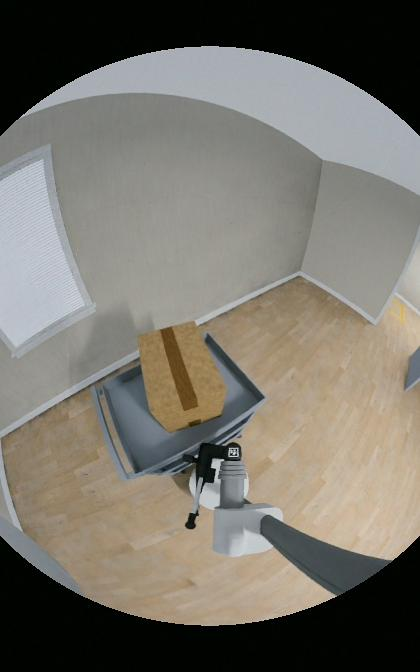

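Request:
move(
  blocking=false,
  r1={"base":{"strafe_m":0.1,"translate_m":-0.45}},
  cameras=[],
)

Request:
wait(
  seconds=4,
  cameras=[],
)

Request:
move(
  blocking=false,
  r1={"base":{"strafe_m":1.05,"translate_m":0.05}},
  cameras=[],
)

Request:
wait(
  seconds=6,
  cameras=[],
)

Request:
move(
  blocking=false,
  r1={"base":{"translate_m":0.85}},
  cameras=[],
)

Request:
wait(
  seconds=5,
  cameras=["r1_head_left_camera","r1_head_right_camera"],
)

Scene clock: 1077.00 s.
move: r1 moving
r1.base_odometry: x=-4.795 y=-1.294 heading=+1.670
r1.turned_by_wheels: +0.000
r1.turned_by_imu: +0.000
r1.base_tilt: forward=-1.5 right=+1.3
r1.lidar_m: 0.28 0.25 0.25 0.30 2.33 2.34 2.87 3.24 3.26 2.76 3.00 0.40
r1.base_status: translate_m moving; strafe_m moving
r1.joint_positions: lift_m=+0.655 arm_m=+0.000 wrist_yaw_rad=+3.003 wrist_pitch_rad=+0.001 wrist_roll_rad=+1.570 gripper_m=+0.141
r1.joint_status: not commanded
r1.measured_speeds: translate_m=-0.121 strafe_m=+0.026 rotate_rad=+0.002 lift_m=+0.000 arm_m=+0.000 wrist_yaw_rad=+0.000 wrist_pitch_rad=+0.000 wrist_roll_rad=+0.000
r1.motor_effort: lift_m=+16(16) arm_m=+4(4) wheel_0=-7(9) wheel_1=-5(5) wheel_2=+9(10)
r1.servo_current: wrist_yaw_rad=26(65) wrist_pitch_rad=39(46) wrist_roll_rad=39(52) gripper_m=46(46)
r1.hand_pose: x=-0.1026 y=+0.1265 z=+0.8333 quat_wxyz=(+0.049, +0.049, +0.705, +0.706) (m; r1's base frame)
r1.wrist_depth_mm: - - - - - 1661 1160 / - - - - - 1618 1182 / - - - - - 1661 1205 / - - - - - 1756 1205 / - - - - - 1618 1229 / - 209 - - - 196 1229 / - - - 150 - 1756 1255
r2.base_odometry: x=-2.730 y=+1.101 heading=-2.523
r2.turned_by_wheels: +0.000
r2.turned_by_imu: +0.000
r2.base_tilt: forward=-0.6 right=+0.0
r2.lidar_m: 0.56 3.01 2.97 4.80 1.82 1.32 1.26 1.31 1.07 0.98 0.91 0.68
r2.base_status: not commanded
r2.joint_positions: lift_m=+0.920 arm_m=+0.198 wrist_yaw_rad=+0.027 wrist_pitch_rad=+0.001 wrist_roll_rad=+0.000 gripper_m=-0.019
r2.joint_status: not commanded
r2.measured_speeds: all 0
r2.motor_effort: lift_m=+19(19) arm_m=-4(4) wheel_0=+16(17) wheel_1=+3(3) wheel_2=+19(19)
r2.servo_current: wrist_yaw_rad=176(176) wrist_pitch_rad=39(46) wrist_roll_rad=33(52) gripper_m=78(85)
r2.contact_limits: translate_m 0.9
r2.hand_pose: x=+0.6595 y=-0.0797 z=+1.0979 quat_wxyz=(+1.000, +0.000, +0.000, +0.013) (m; r2's base frame)
r2.wrist_depth_mm: - - 250 234 230 221 214 / - - 252 236 231 223 216 / - - 253 237 232 224 217 / - - 255 176 233 227 218 / - - 256 175 236 225 220 / - - 184 167 233 227 220 / - - 259 - 236 227 221
pictures: none
No camera images: "cameras" was empty.

Scene clock: 1079.50 s.
earlier move: r1 done
r1.base_odometry: x=-4.846 y=-1.720 heading=+1.670
r1.turned_by_wheels: +0.000
r1.turned_by_imu: +0.000
r1.base_tilt: forward=-1.6 right=+1.3
r1.lidar_m: 0.56 0.51 1.73 2.17 1.97 2.00 2.44 2.97 3.00 3.08 2.98 0.85
r1.base_status: done
r1.joint_positions: lift_m=+0.655 arm_m=+0.000 wrist_yaw_rad=+3.003 wrist_pitch_rad=+0.001 wrist_roll_rad=+1.570 gripper_m=+0.141
r1.joint_status: not commanded
r1.measured_speeds: all 0
r1.motor_effort: lift_m=+16(16) arm_m=+4(4) wheel_0=-2(11) wheel_1=-2(6) wheel_2=-1(10)
r1.servo_current: wrist_yaw_rad=52(72) wrist_pitch_rad=39(52) wrist_roll_rad=52(65) gripper_m=46(52)
r1.hand_pose: x=-0.1026 y=+0.1265 z=+0.8333 quat_wxyz=(+0.049, +0.049, +0.705, +0.706) (m; r1's base frame)
r1.wrist_depth_mm: - - - - - 1576 1160 / - - - - - 1708 1182 / - - - - - 1756 1182 / - - - - - 1708 1229 / - - - - - 1661 1229 / - 210 - - - 197 1205 / - - - 150 - 1756 1205
r2.base_odometry: x=-2.730 y=+1.101 heading=-2.523
r2.turned_by_wheels: +0.000
r2.turned_by_imu: +0.000
r2.base_tilt: forward=-0.7 right=+0.0
r2.lidar_m: 0.60 3.04 3.08 4.80 1.82 1.32 1.24 1.29 1.04 0.98 0.89 0.69
r2.base_status: not commanded
r2.joint_positions: lift_m=+0.920 arm_m=+0.198 wrist_yaw_rad=+0.027 wrist_pitch_rad=+0.001 wrist_roll_rad=+0.000 gripper_m=-0.019
r2.joint_status: not commanded
r2.measured_speeds: all 0
r2.on_its_own: wrist_yaw_rad is at rest, and its servo_current (156 mA) is outside its rest range (0 to 104 mA)
r2.motor_effort: lift_m=+19(19) arm_m=-3(4) wheel_0=+16(17) wheel_1=+2(3) wheel_2=+19(19)
r2.servo_current: wrist_yaw_rad=156(182) wrist_pitch_rad=39(46) wrist_roll_rad=46(65) gripper_m=78(91)
r2.contact_limits: translate_m 0.9
r2.hand_pose: x=+0.6595 y=-0.0797 z=+1.0979 quat_wxyz=(+1.000, +0.000, +0.000, +0.013) (m; r2's base frame)
r2.wrist_depth_mm: - - 249 235 230 222 215 / - - 252 236 232 223 216 / - - 253 236 232 224 217 / - - 256 177 235 228 219 / - - 256 175 236 226 220 / - - 185 167 234 228 221 / - - 260 - 236 225 223
wait: 2.50 of 4 s (r1 has come to rest)
pictures: none
No camera images: "cameras" was empty.

Scene clock: 1080.00 s.
move: r1 moving
r1.base_odometry: x=-4.881 y=-1.721 heading=+1.670
r1.turned_by_wheels: +0.000
r1.turned_by_imu: +0.000
r1.base_tilt: forward=-1.6 right=+1.3
r1.lidar_m: 0.54 0.49 1.69 2.11 1.96 1.99 2.42 3.01 3.02 3.11 3.00 0.78
r1.base_status: translate_m moving; strafe_m moving
r1.joint_positions: lift_m=+0.655 arm_m=+0.000 wrist_yaw_rad=+3.003 wrist_pitch_rad=+0.001 wrist_roll_rad=+1.570 gripper_m=+0.141
r1.joint_status: not commanded
r1.measured_speeds: translate_m=+0.005 strafe_m=+0.137 rotate_rad=+0.001 lift_m=+0.000 arm_m=+0.000 wrist_yaw_rad=+0.000 wrist_pitch_rad=+0.000 wrist_roll_rad=+0.000
r1.motor_effort: lift_m=+16(16) arm_m=+4(4) wheel_0=-9(10) wheel_1=+9(11) wheel_2=-4(4)
r1.servo_current: wrist_yaw_rad=46(65) wrist_pitch_rad=39(46) wrist_roll_rad=46(72) gripper_m=46(46)
r1.hand_pose: x=-0.1026 y=+0.1265 z=+0.8333 quat_wxyz=(+0.049, +0.049, +0.705, +0.706) (m; r1's base frame)
r1.wrist_depth_mm: - - - - - 1537 1182 / - - - - - 1661 1182 / - - - - - 1708 1182 / - - - - - 1708 1182 / - - - - - 1618 1229 / - 210 - - - 196 1205 / - - - 149 - 1756 1255
r2.base_odometry: x=-2.730 y=+1.101 heading=-2.523
r2.turned_by_wheels: +0.000
r2.turned_by_imu: +0.000
r2.base_tilt: forward=-0.7 right=+0.0
r2.lidar_m: 0.55 3.03 3.10 4.80 1.84 1.32 1.26 1.31 1.05 0.98 0.90 0.69
r2.base_status: not commanded
r2.joint_positions: lift_m=+0.920 arm_m=+0.198 wrist_yaw_rad=+0.027 wrist_pitch_rad=+0.001 wrist_roll_rad=+0.000 gripper_m=-0.019
r2.joint_status: not commanded
r2.measured_speeds: all 0
r2.motor_effort: lift_m=+19(19) arm_m=-3(4) wheel_0=+16(17) wheel_1=+3(3) wheel_2=+18(19)
r2.servo_current: wrist_yaw_rad=176(176) wrist_pitch_rad=46(46) wrist_roll_rad=33(52) gripper_m=78(85)
r2.contact_limits: translate_m 0.9
r2.hand_pose: x=+0.6595 y=-0.0797 z=+1.0979 quat_wxyz=(+1.000, +0.000, +0.000, +0.013) (m; r2's base frame)
r2.wrist_depth_mm: - - 250 235 229 221 215 / - - 252 236 231 222 217 / - - 252 237 234 224 218 / - - 255 177 234 225 219 / - - 256 175 236 225 220 / - - 184 168 233 228 220 / - - 260 - 237 225 222
pictures: none
No camera images: "cameras" was empty.

Scene clock: 1084.37 s.
earlier move: r1 done
r1.base_odometry: x=-5.895 y=-1.774 heading=+1.670
r1.turned_by_wheels: +0.000
r1.turned_by_imu: +0.006
r1.base_tilt: forward=-1.6 right=+1.3
r1.lidar_m: 1.14 1.02 1.05 1.28 1.21 1.23 1.51 3.00 3.72 3.94 0.81 0.86
r1.base_status: done
r1.joint_positions: lift_m=+0.655 arm_m=+0.000 wrist_yaw_rad=+3.003 wrist_pitch_rad=+0.001 wrist_roll_rad=+1.570 gripper_m=+0.141
r1.joint_status: not commanded
r1.measured_speeds: all 0
r1.motor_effort: lift_m=+16(16) arm_m=+4(4) wheel_0=-2(11) wheel_1=+0(11) wheel_2=-2(4)
r1.servo_current: wrist_yaw_rad=65(78) wrist_pitch_rad=46(52) wrist_roll_rad=46(72) gripper_m=46(52)
r1.hand_pose: x=-0.1026 y=+0.1265 z=+0.8333 quat_wxyz=(+0.049, +0.049, +0.705, +0.706) (m; r1's base frame)
r1.wrist_depth_mm: - - - - - - 1118 / - - - - - - 1182 / - - - - - - 1182 / - - - - - 1499 1205 / - - - - - 1537 1229 / - 210 - - - 196 1229 / - - - 150 - 1708 1205
r2.base_odometry: x=-2.730 y=+1.101 heading=-2.523
r2.turned_by_wheels: +0.000
r2.turned_by_imu: +0.001
r2.base_tilt: forward=-0.6 right=+0.1
r2.lidar_m: 0.60 3.04 3.11 4.82 1.83 1.32 1.25 1.31 1.05 1.00 0.92 0.68
r2.base_status: not commanded
r2.joint_positions: lift_m=+0.920 arm_m=+0.198 wrist_yaw_rad=+0.027 wrist_pitch_rad=+0.001 wrist_roll_rad=+0.000 gripper_m=-0.019
r2.joint_status: not commanded
r2.measured_speeds: all 0
r2.on_its_own: wrist_yaw_rad is at rest, and its servo_current (169 mA) is outside its rest range (0 to 104 mA)
r2.motor_effort: lift_m=+19(19) arm_m=-3(4) wheel_0=+16(17) wheel_1=+3(3) wheel_2=+19(19)
r2.servo_current: wrist_yaw_rad=169(189) wrist_pitch_rad=39(46) wrist_roll_rad=46(59) gripper_m=78(85)
r2.contact_limits: translate_m 0.9
r2.hand_pose: x=+0.6595 y=-0.0797 z=+1.0979 quat_wxyz=(+1.000, +0.000, +0.000, +0.013) (m; r2's base frame)
r2.wrist_depth_mm: - - 250 235 229 221 215 / - - 251 236 231 222 216 / - - 253 237 233 224 216 / - - 254 177 235 227 219 / - - 256 175 236 226 220 / - - 185 168 233 227 220 / - - 262 - 236 226 223
wait: 4.37 of 6 s (r1 has come to rest)
pictures: none
No camera images: "cameras" was empty.

Scene clock: 1084.87 s.
move: r1 moving
r1.base_odometry: x=-5.898 y=-1.742 heading=+1.670
r1.turned_by_wheels: +0.000
r1.turned_by_imu: +0.000
r1.base_tilt: forward=-1.6 right=+1.2
r1.lidar_m: 1.08 0.97 1.03 1.27 1.22 1.25 1.50 3.04 3.75 3.93 0.81 0.83
r1.base_status: translate_m moving
r1.joint_positions: lift_m=+0.655 arm_m=+0.000 wrist_yaw_rad=+3.003 wrist_pitch_rad=+0.001 wrist_roll_rad=+1.570 gripper_m=+0.141
r1.joint_status: not commanded
r1.measured_speeds: translate_m=+0.123 strafe_m=+0.000 rotate_rad=+0.000 lift_m=+0.000 arm_m=+0.000 wrist_yaw_rad=+0.000 wrist_pitch_rad=+0.000 wrist_roll_rad=+0.000
r1.motor_effort: lift_m=+16(16) arm_m=+4(4) wheel_0=+5(8) wheel_1=+4(8) wheel_2=-6(9)
r1.servo_current: wrist_yaw_rad=33(59) wrist_pitch_rad=39(39) wrist_roll_rad=59(65) gripper_m=46(46)
r1.hand_pose: x=-0.1026 y=+0.1265 z=+0.8333 quat_wxyz=(+0.049, +0.049, +0.705, +0.706) (m; r1's base frame)
r1.wrist_depth_mm: - - - - - - 1118 / - - - - - - 1205 / - - - - - - 1205 / - - - - - 1537 1205 / - - - - - 1618 1205 / - 210 - - - 196 1229 / - - - 150 - 1756 1229
r2.base_odometry: x=-2.730 y=+1.101 heading=-2.523
r2.turned_by_wheels: +0.000
r2.turned_by_imu: +0.000
r2.base_tilt: forward=-0.6 right=+0.1
r2.lidar_m: 0.60 3.04 3.09 4.80 1.83 1.33 1.25 1.31 1.04 0.98 0.90 0.69
r2.base_status: not commanded
r2.joint_positions: lift_m=+0.920 arm_m=+0.198 wrist_yaw_rad=+0.027 wrist_pitch_rad=+0.001 wrist_roll_rad=+0.000 gripper_m=-0.019
r2.joint_status: not commanded
r2.measured_speeds: all 0
r2.motor_effort: lift_m=+19(19) arm_m=-3(4) wheel_0=+16(17) wheel_1=+3(3) wheel_2=+18(19)
r2.servo_current: wrist_yaw_rad=169(182) wrist_pitch_rad=39(39) wrist_roll_rad=52(59) gripper_m=85(91)
r2.contact_limits: translate_m 0.9
r2.hand_pose: x=+0.6595 y=-0.0797 z=+1.0979 quat_wxyz=(+1.000, +0.000, +0.000, +0.013) (m; r2's base frame)
r2.wrist_depth_mm: - - 250 235 229 221 214 / - - 252 236 232 223 216 / - - 253 237 233 224 217 / - - 255 177 234 226 219 / - - 256 175 236 227 220 / - - 185 168 233 227 220 / - - 260 - 237 227 221
pictures: none
No camera images: "cameras" was empty.

Scene clock: 1088.70 s.
earlier move: r1 done
r1.base_odometry: x=-5.980 y=-0.928 heading=+1.670
r1.turned_by_wheels: +0.000
r1.turned_by_imu: +0.000
r1.base_tilt: forward=-1.6 right=+1.3
r1.lidar_m: 0.42 0.35 0.35 0.45 1.00 1.78 2.19 4.33 0.55 0.48 0.96 0.73
r1.base_status: done
r1.joint_positions: lift_m=+0.655 arm_m=+0.000 wrist_yaw_rad=+3.003 wrist_pitch_rad=+0.001 wrist_roll_rad=+1.570 gripper_m=+0.141
r1.joint_status: not commanded
r1.measured_speeds: all 0
r1.motor_effort: lift_m=+16(16) arm_m=+4(4) wheel_0=+2(8) wheel_1=+3(8) wheel_2=+0(10)
r1.servo_current: wrist_yaw_rad=52(72) wrist_pitch_rad=46(46) wrist_roll_rad=39(72) gripper_m=46(52)
r1.hand_pose: x=-0.1026 y=+0.1265 z=+0.8333 quat_wxyz=(+0.049, +0.049, +0.705, +0.706) (m; r1's base frame)
r1.wrist_depth_mm: - - - - - 1499 1160 / - - - - - 1576 1182 / - - - - - 1708 1229 / - - - - - 1808 1229 / - - - - - 1661 1205 / - 210 - - - 196 1229 / - - - 150 - 1808 1205
r2.base_odometry: x=-2.730 y=+1.101 heading=-2.523
r2.turned_by_wheels: +0.000
r2.turned_by_imu: +0.001
r2.base_tilt: forward=-0.7 right=+0.0
r2.lidar_m: 0.60 3.04 3.09 4.81 1.80 1.32 1.25 1.31 1.05 0.98 0.90 0.70
r2.base_status: not commanded
r2.joint_positions: lift_m=+0.920 arm_m=+0.198 wrist_yaw_rad=+0.027 wrist_pitch_rad=+0.001 wrist_roll_rad=+0.000 gripper_m=-0.019
r2.joint_status: not commanded
r2.measured_speeds: all 0
r2.on_its_own: wrist_yaw_rad is at rest, and its servo_current (182 mA) is outside its rest range (0 to 104 mA)
r2.motor_effort: lift_m=+19(19) arm_m=-3(4) wheel_0=+16(17) wheel_1=+2(3) wheel_2=+18(19)
r2.servo_current: wrist_yaw_rad=182(182) wrist_pitch_rad=39(46) wrist_roll_rad=46(59) gripper_m=78(91)
r2.contact_limits: translate_m 0.9
r2.hand_pose: x=+0.6595 y=-0.0797 z=+1.0979 quat_wxyz=(+1.000, +0.000, +0.000, +0.013) (m; r2's base frame)
r2.wrist_depth_mm: - - 250 234 230 221 215 / - - 252 235 231 221 216 / - - 252 236 233 224 218 / - - 254 177 236 226 219 / - - 256 175 235 226 220 / - - 185 167 234 228 222 / - - 260 - 237 226 222
wait: 3.83 of 5 s (r1 has come to rest)
pictures: r1_head_left_camera, r1_head_right_camera
Images, in order (width x height): r1_head_left_camera 420x672, r1_head_right_camera 420x672.

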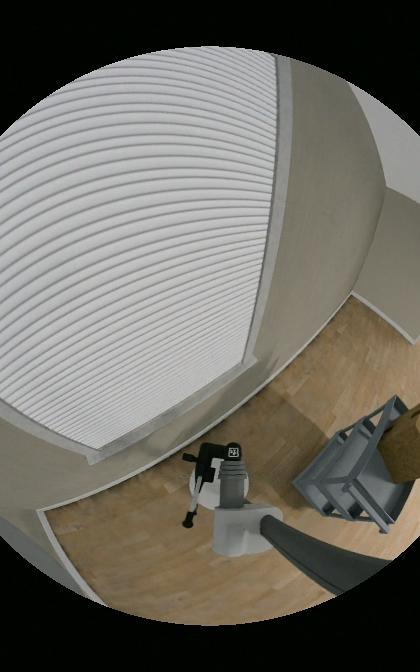

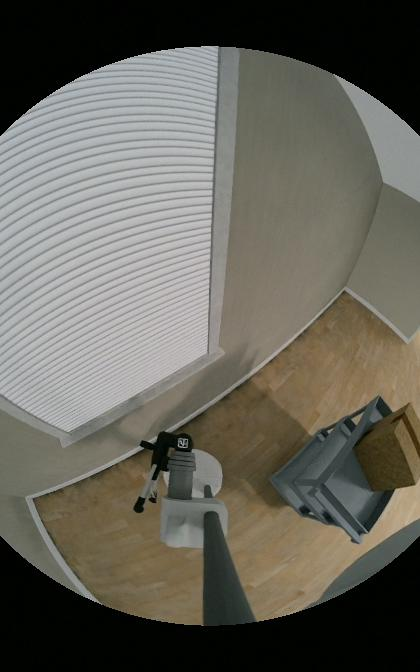

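Request:
move(
  blocking=false,
  r1={"base":{"translate_m":0.34,"strafe_m":-0.47},"pace":"slow"},
  cameras=[],
)

Request:
wait(
  seconds=8,
  cameras=["r1_head_left_camera"],
)

Request:
move(
  blocking=false,
  r1={"base":{"translate_m":-0.57,"strafe_m":-0.4},"pace":"slow","contact_limits":{"translate_m":0.7}},
  cameras=[],
)

Request:
wait(
  seconds=9,
  cameras=["r1_head_left_camera","r1_head_right_camera"],
)

Scene clock: 1102.03 s.
move: r1 moving
r1.base_odometry: x=-5.970 y=-0.920 heading=+1.670
r1.turned_by_wheels: +0.000
r1.turned_by_imu: +0.000
r1.base_tilt: forward=-1.6 right=+1.3
r1.lidar_m: 0.42 0.36 0.36 0.45 1.00 1.78 2.21 4.34 0.56 0.47 0.98 0.73
r1.base_status: translate_m moving; strafe_m moving
r1.joint_positions: lift_m=+0.655 arm_m=+0.000 wrist_yaw_rad=+3.003 wrist_pitch_rad=+0.001 wrist_roll_rad=+1.570 gripper_m=+0.141
r1.joint_status: not commanded
r1.measured_speeds: translate_m=+0.029 strafe_m=-0.039 rotate_rad=+0.002 lift_m=+0.000 arm_m=+0.000 wrist_yaw_rad=+0.000 wrist_pitch_rad=+0.000 wrist_roll_rad=+0.000
r1.motor_effort: lift_m=+16(16) arm_m=+4(4) wheel_0=+6(8) wheel_1=-3(4) wheel_2=-5(7)
r1.servo_current: wrist_yaw_rad=59(72) wrist_pitch_rad=46(46) wrist_roll_rad=59(65) gripper_m=46(46)
r1.hand_pose: x=-0.1026 y=+0.1265 z=+0.8333 quat_wxyz=(+0.049, +0.049, +0.705, +0.706) (m; r1's base frame)
r1.wrist_depth_mm: - - - - - 1576 1182 / - - - - - 1576 1205 / - - - - - 1708 1229 / - - - - - 1708 1205 / - - - - - 1661 1229 / - 208 - - - 196 1229 / - - - 150 - 1808 1229
r2.base_odometry: x=-2.730 y=+1.101 heading=-2.523
r2.turned_by_wheels: +0.000
r2.turned_by_imu: +0.000
r2.base_tilt: forward=-0.7 right=+0.0
r2.lidar_m: 0.60 3.02 3.09 4.83 1.82 1.31 1.25 1.33 1.05 0.98 0.91 0.66
r2.base_status: not commanded
r2.joint_positions: lift_m=+0.920 arm_m=+0.198 wrist_yaw_rad=+0.027 wrist_pitch_rad=+0.001 wrist_roll_rad=+0.000 gripper_m=-0.019
r2.joint_status: not commanded
r2.measured_speeds: all 0
r2.motor_effort: lift_m=+19(19) arm_m=-3(4) wheel_0=+16(17) wheel_1=+3(3) wheel_2=+18(19)
r2.servo_current: wrist_yaw_rad=163(176) wrist_pitch_rad=39(46) wrist_roll_rad=46(52) gripper_m=78(91)
r2.contact_limits: translate_m 0.9
r2.hand_pose: x=+0.6595 y=-0.0797 z=+1.0979 quat_wxyz=(+1.000, +0.000, +0.000, +0.013) (m; r2's base frame)
r2.wrist_depth_mm: - - 250 235 229 222 214 / - - 252 236 232 223 216 / - - 253 236 233 224 217 / - - 255 177 234 225 219 / - - 255 175 236 226 221 / - - 185 168 233 227 220 / - - 260 - 236 226 222
pictures: none
No camera images: "cameras" was empty.

Scene clock: 1108.60 s.
earlier move: r1 done
r1.base_odometry: x=-5.546 y=-0.543 heading=+1.670
r1.turned_by_wheels: +0.000
r1.turned_by_imu: -0.002
r1.base_tilt: forward=-1.6 right=+1.2
r1.lidar_m: 0.48 0.43 0.39 0.50 0.99 2.34 0.35 0.32 0.35 0.43 3.43 0.80
r1.base_status: done
r1.joint_positions: lift_m=+0.655 arm_m=+0.000 wrist_yaw_rad=+3.003 wrist_pitch_rad=+0.001 wrist_roll_rad=+1.570 gripper_m=+0.141
r1.joint_status: not commanded
r1.measured_speeds: all 0
r1.motor_effort: lift_m=+16(16) arm_m=+4(4) wheel_0=+4(9) wheel_1=-2(6) wheel_2=-2(7)
r1.servo_current: wrist_yaw_rad=39(72) wrist_pitch_rad=39(52) wrist_roll_rad=39(72) gripper_m=39(52)
r1.hand_pose: x=-0.1026 y=+0.1265 z=+0.8333 quat_wxyz=(+0.049, +0.049, +0.705, +0.706) (m; r1's base frame)
r1.wrist_depth_mm: - - - - - 1618 1160 / - - - - - 1708 1182 / - - - - - 1756 1205 / - - - - - 1756 1160 / - - - - - 1661 1205 / - 210 - - - 197 1229 / - - - 149 - 1756 1205
r2.base_odometry: x=-2.730 y=+1.101 heading=-2.523
r2.turned_by_wheels: +0.000
r2.turned_by_imu: +0.001
r2.base_tilt: forward=-0.6 right=+0.0
r2.lidar_m: 0.59 3.04 3.08 4.82 1.83 1.31 1.25 1.31 1.03 0.97 0.91 0.69
r2.base_status: not commanded
r2.joint_positions: lift_m=+0.920 arm_m=+0.198 wrist_yaw_rad=+0.027 wrist_pitch_rad=+0.001 wrist_roll_rad=+0.000 gripper_m=-0.019
r2.joint_status: not commanded
r2.measured_speeds: all 0
r2.on_its_own: wrist_yaw_rad is at rest, and its servo_current (169 mA) is outside its rest range (0 to 104 mA)
r2.motor_effort: lift_m=+19(19) arm_m=-4(4) wheel_0=+16(17) wheel_1=+3(3) wheel_2=+19(19)
r2.servo_current: wrist_yaw_rad=169(195) wrist_pitch_rad=46(52) wrist_roll_rad=52(65) gripper_m=72(91)
r2.contact_limits: translate_m 0.9
r2.hand_pose: x=+0.6595 y=-0.0797 z=+1.0979 quat_wxyz=(+1.000, +0.000, +0.000, +0.013) (m; r2's base frame)
r2.wrist_depth_mm: - - 250 235 229 220 216 / - - 251 236 231 223 216 / - - 253 237 233 224 217 / - - 255 176 234 226 219 / - - 256 174 236 225 220 / - - 184 168 233 227 220 / - - 260 - 236 227 221
wait: 6.57 of 8 s (r1 has come to rest)
pictures: r1_head_left_camera
Images, in order (width x height): r1_head_left_camera 420x672.

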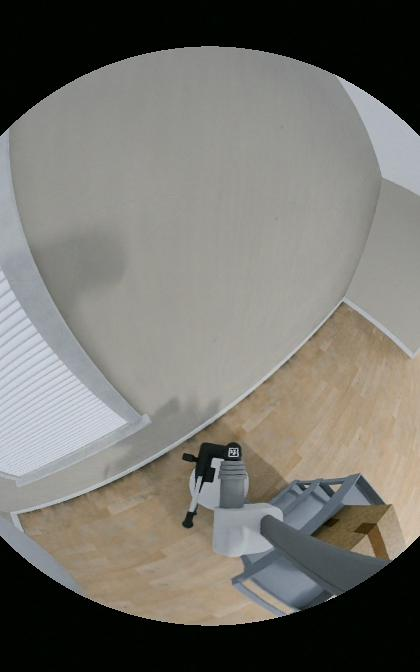

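Scene clock: 1109.10 s.
move: r1 moving
r1.base_odometry: x=-5.537 y=-0.554 heading=+1.671
r1.turned_by_wheels: +0.000
r1.turned_by_imu: +0.000
r1.base_tilt: forward=-1.6 right=+1.3
r1.lidar_m: 0.50 0.44 0.41 0.52 1.07 2.35 0.36 0.30 0.31 0.39 3.44 0.84
r1.base_status: translate_m moving; strafe_m moving
r1.joint_positions: lift_m=+0.655 arm_m=+0.000 wrist_yaw_rad=+3.003 wrist_pitch_rad=+0.001 wrist_roll_rad=+1.570 gripper_m=+0.141
r1.joint_status: not commanded
r1.measured_speeds: translate_m=-0.044 strafe_m=-0.032 rotate_rad=+0.003 lift_m=+0.000 arm_m=+0.000 wrist_yaw_rad=+0.000 wrist_pitch_rad=+0.000 wrist_roll_rad=+0.000
r1.motor_effort: lift_m=+16(16) arm_m=+4(4) wheel_0=+6(7) wheel_1=-7(7) wheel_2=+5(6)
r1.servo_current: wrist_yaw_rad=46(65) wrist_pitch_rad=46(46) wrist_roll_rad=52(65) gripper_m=46(52)
r1.contact_limits: translate_m 0.7
r1.hand_pose: x=-0.1026 y=+0.1265 z=+0.8333 quat_wxyz=(+0.049, +0.049, +0.705, +0.706) (m; r1's base frame)
r1.wrist_depth_mm: - - - - - 1618 1182 / - - - - - 1708 1160 / - - - - - 1808 1229 / - - - - - 1708 1229 / - - - - - 1618 1205 / - 211 - - - 196 1229 / - - - 149 - 1808 1255
r2.base_odometry: x=-2.730 y=+1.101 heading=-2.523
r2.turned_by_wheels: +0.000
r2.turned_by_imu: +0.000
r2.base_tilt: forward=-0.6 right=+0.1
r2.lidar_m: 0.60 3.01 3.11 4.82 1.83 1.34 1.23 1.30 1.03 0.97 0.95 0.67
r2.base_status: not commanded
r2.joint_positions: lift_m=+0.920 arm_m=+0.198 wrist_yaw_rad=+0.027 wrist_pitch_rad=+0.001 wrist_roll_rad=+0.000 gripper_m=-0.019
r2.joint_status: not commanded
r2.measured_speeds: all 0
r2.motor_effort: lift_m=+19(19) arm_m=-4(4) wheel_0=+16(17) wheel_1=+3(3) wheel_2=+18(19)
r2.servo_current: wrist_yaw_rad=176(176) wrist_pitch_rad=39(46) wrist_roll_rad=39(59) gripper_m=78(85)
r2.contact_limits: translate_m 0.9
r2.hand_pose: x=+0.6595 y=-0.0797 z=+1.0979 quat_wxyz=(+1.000, +0.000, +0.000, +0.013) (m; r2's base frame)
r2.wrist_depth_mm: - - 249 235 229 221 214 / - - 252 236 231 223 216 / - - 253 237 232 225 217 / - - 255 177 234 225 218 / - - 256 175 236 226 220 / - - 185 168 233 227 221 / - - 259 - 236 226 222
pictures: none
No camera images: "cameras" was empty.

Scene clock: 1116.77 s.
earlier move: r1 done
r1.base_odometry: x=-5.091 y=-1.070 heading=+1.670
r1.turned_by_wheels: +0.000
r1.turned_by_imu: -0.004
r1.base_tilt: forward=-1.6 right=+1.3
r1.lidar_m: 1.25 1.10 1.08 1.36 2.27 2.30 2.82 0.26 0.25 0.25 0.26 2.01
r1.base_status: done
r1.joint_positions: lift_m=+0.655 arm_m=+0.000 wrist_yaw_rad=+3.002 wrist_pitch_rad=+0.001 wrist_roll_rad=+1.570 gripper_m=+0.141
r1.joint_status: not commanded
r1.measured_speeds: all 0
r1.motor_effort: lift_m=+16(16) arm_m=+4(4) wheel_0=+6(9) wheel_1=-4(17) wheel_2=+2(10)
r1.servo_current: wrist_yaw_rad=46(78) wrist_pitch_rad=46(52) wrist_roll_rad=52(72) gripper_m=46(52)
r1.contact_limits: translate_m 0.7
r1.hand_pose: x=-0.1026 y=+0.1266 z=+0.8333 quat_wxyz=(+0.049, +0.049, +0.705, +0.706) (m; r1's base frame)
r1.wrist_depth_mm: - - - - - 1661 1182 / - - - - - 1708 1205 / - - - - - 1708 1205 / - - - - - 1756 1205 / - - - - - 1661 1205 / - 211 - - - 196 1255 / - - - 149 - 1756 1229
r2.base_odometry: x=-2.730 y=+1.101 heading=-2.523
r2.turned_by_wheels: +0.000
r2.turned_by_imu: +0.001
r2.base_tilt: forward=-0.7 right=+0.0
r2.lidar_m: 0.60 2.81 2.76 4.81 1.84 1.34 1.26 1.29 1.04 0.99 0.91 0.68
r2.base_status: not commanded
r2.joint_positions: lift_m=+0.920 arm_m=+0.198 wrist_yaw_rad=+0.027 wrist_pitch_rad=+0.001 wrist_roll_rad=+0.000 gripper_m=-0.019
r2.joint_status: not commanded
r2.measured_speeds: all 0
r2.on_its_own: wrist_yaw_rad is at rest, and its servo_current (169 mA) is outside its rest range (0 to 104 mA)
r2.motor_effort: lift_m=+19(19) arm_m=-3(4) wheel_0=+16(17) wheel_1=+3(3) wheel_2=+19(19)
r2.servo_current: wrist_yaw_rad=169(182) wrist_pitch_rad=39(52) wrist_roll_rad=52(65) gripper_m=78(91)
r2.contact_limits: translate_m 0.9
r2.hand_pose: x=+0.6595 y=-0.0797 z=+1.0979 quat_wxyz=(+1.000, +0.000, +0.000, +0.013) (m; r2's base frame)
r2.wrist_depth_mm: - - 250 235 230 221 215 / - - 251 236 233 223 215 / - - 252 237 232 224 218 / - - 255 177 233 225 218 / - - 256 175 236 226 220 / - - 184 168 233 227 220 / - - 260 - 236 227 222
wait: 7.67 of 9 s (r1 has come to rest)
pictures: r1_head_left_camera, r1_head_right_camera
Images, in order (width x height): r1_head_left_camera 420x672, r1_head_right_camera 420x672.

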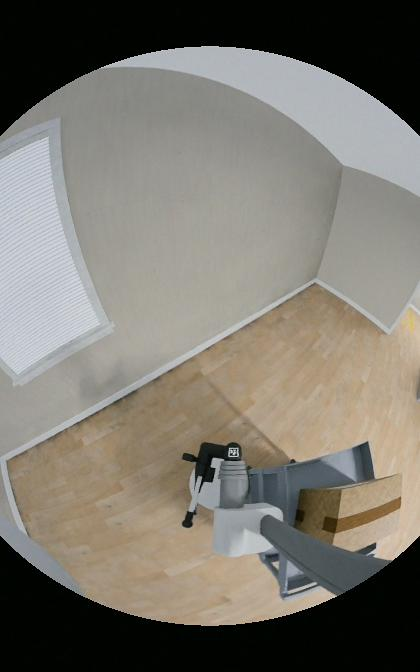

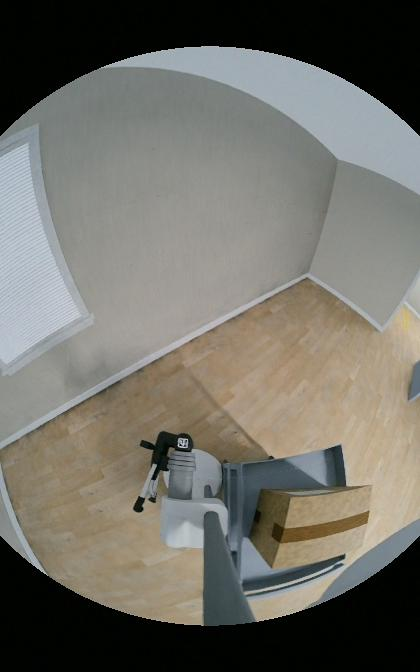

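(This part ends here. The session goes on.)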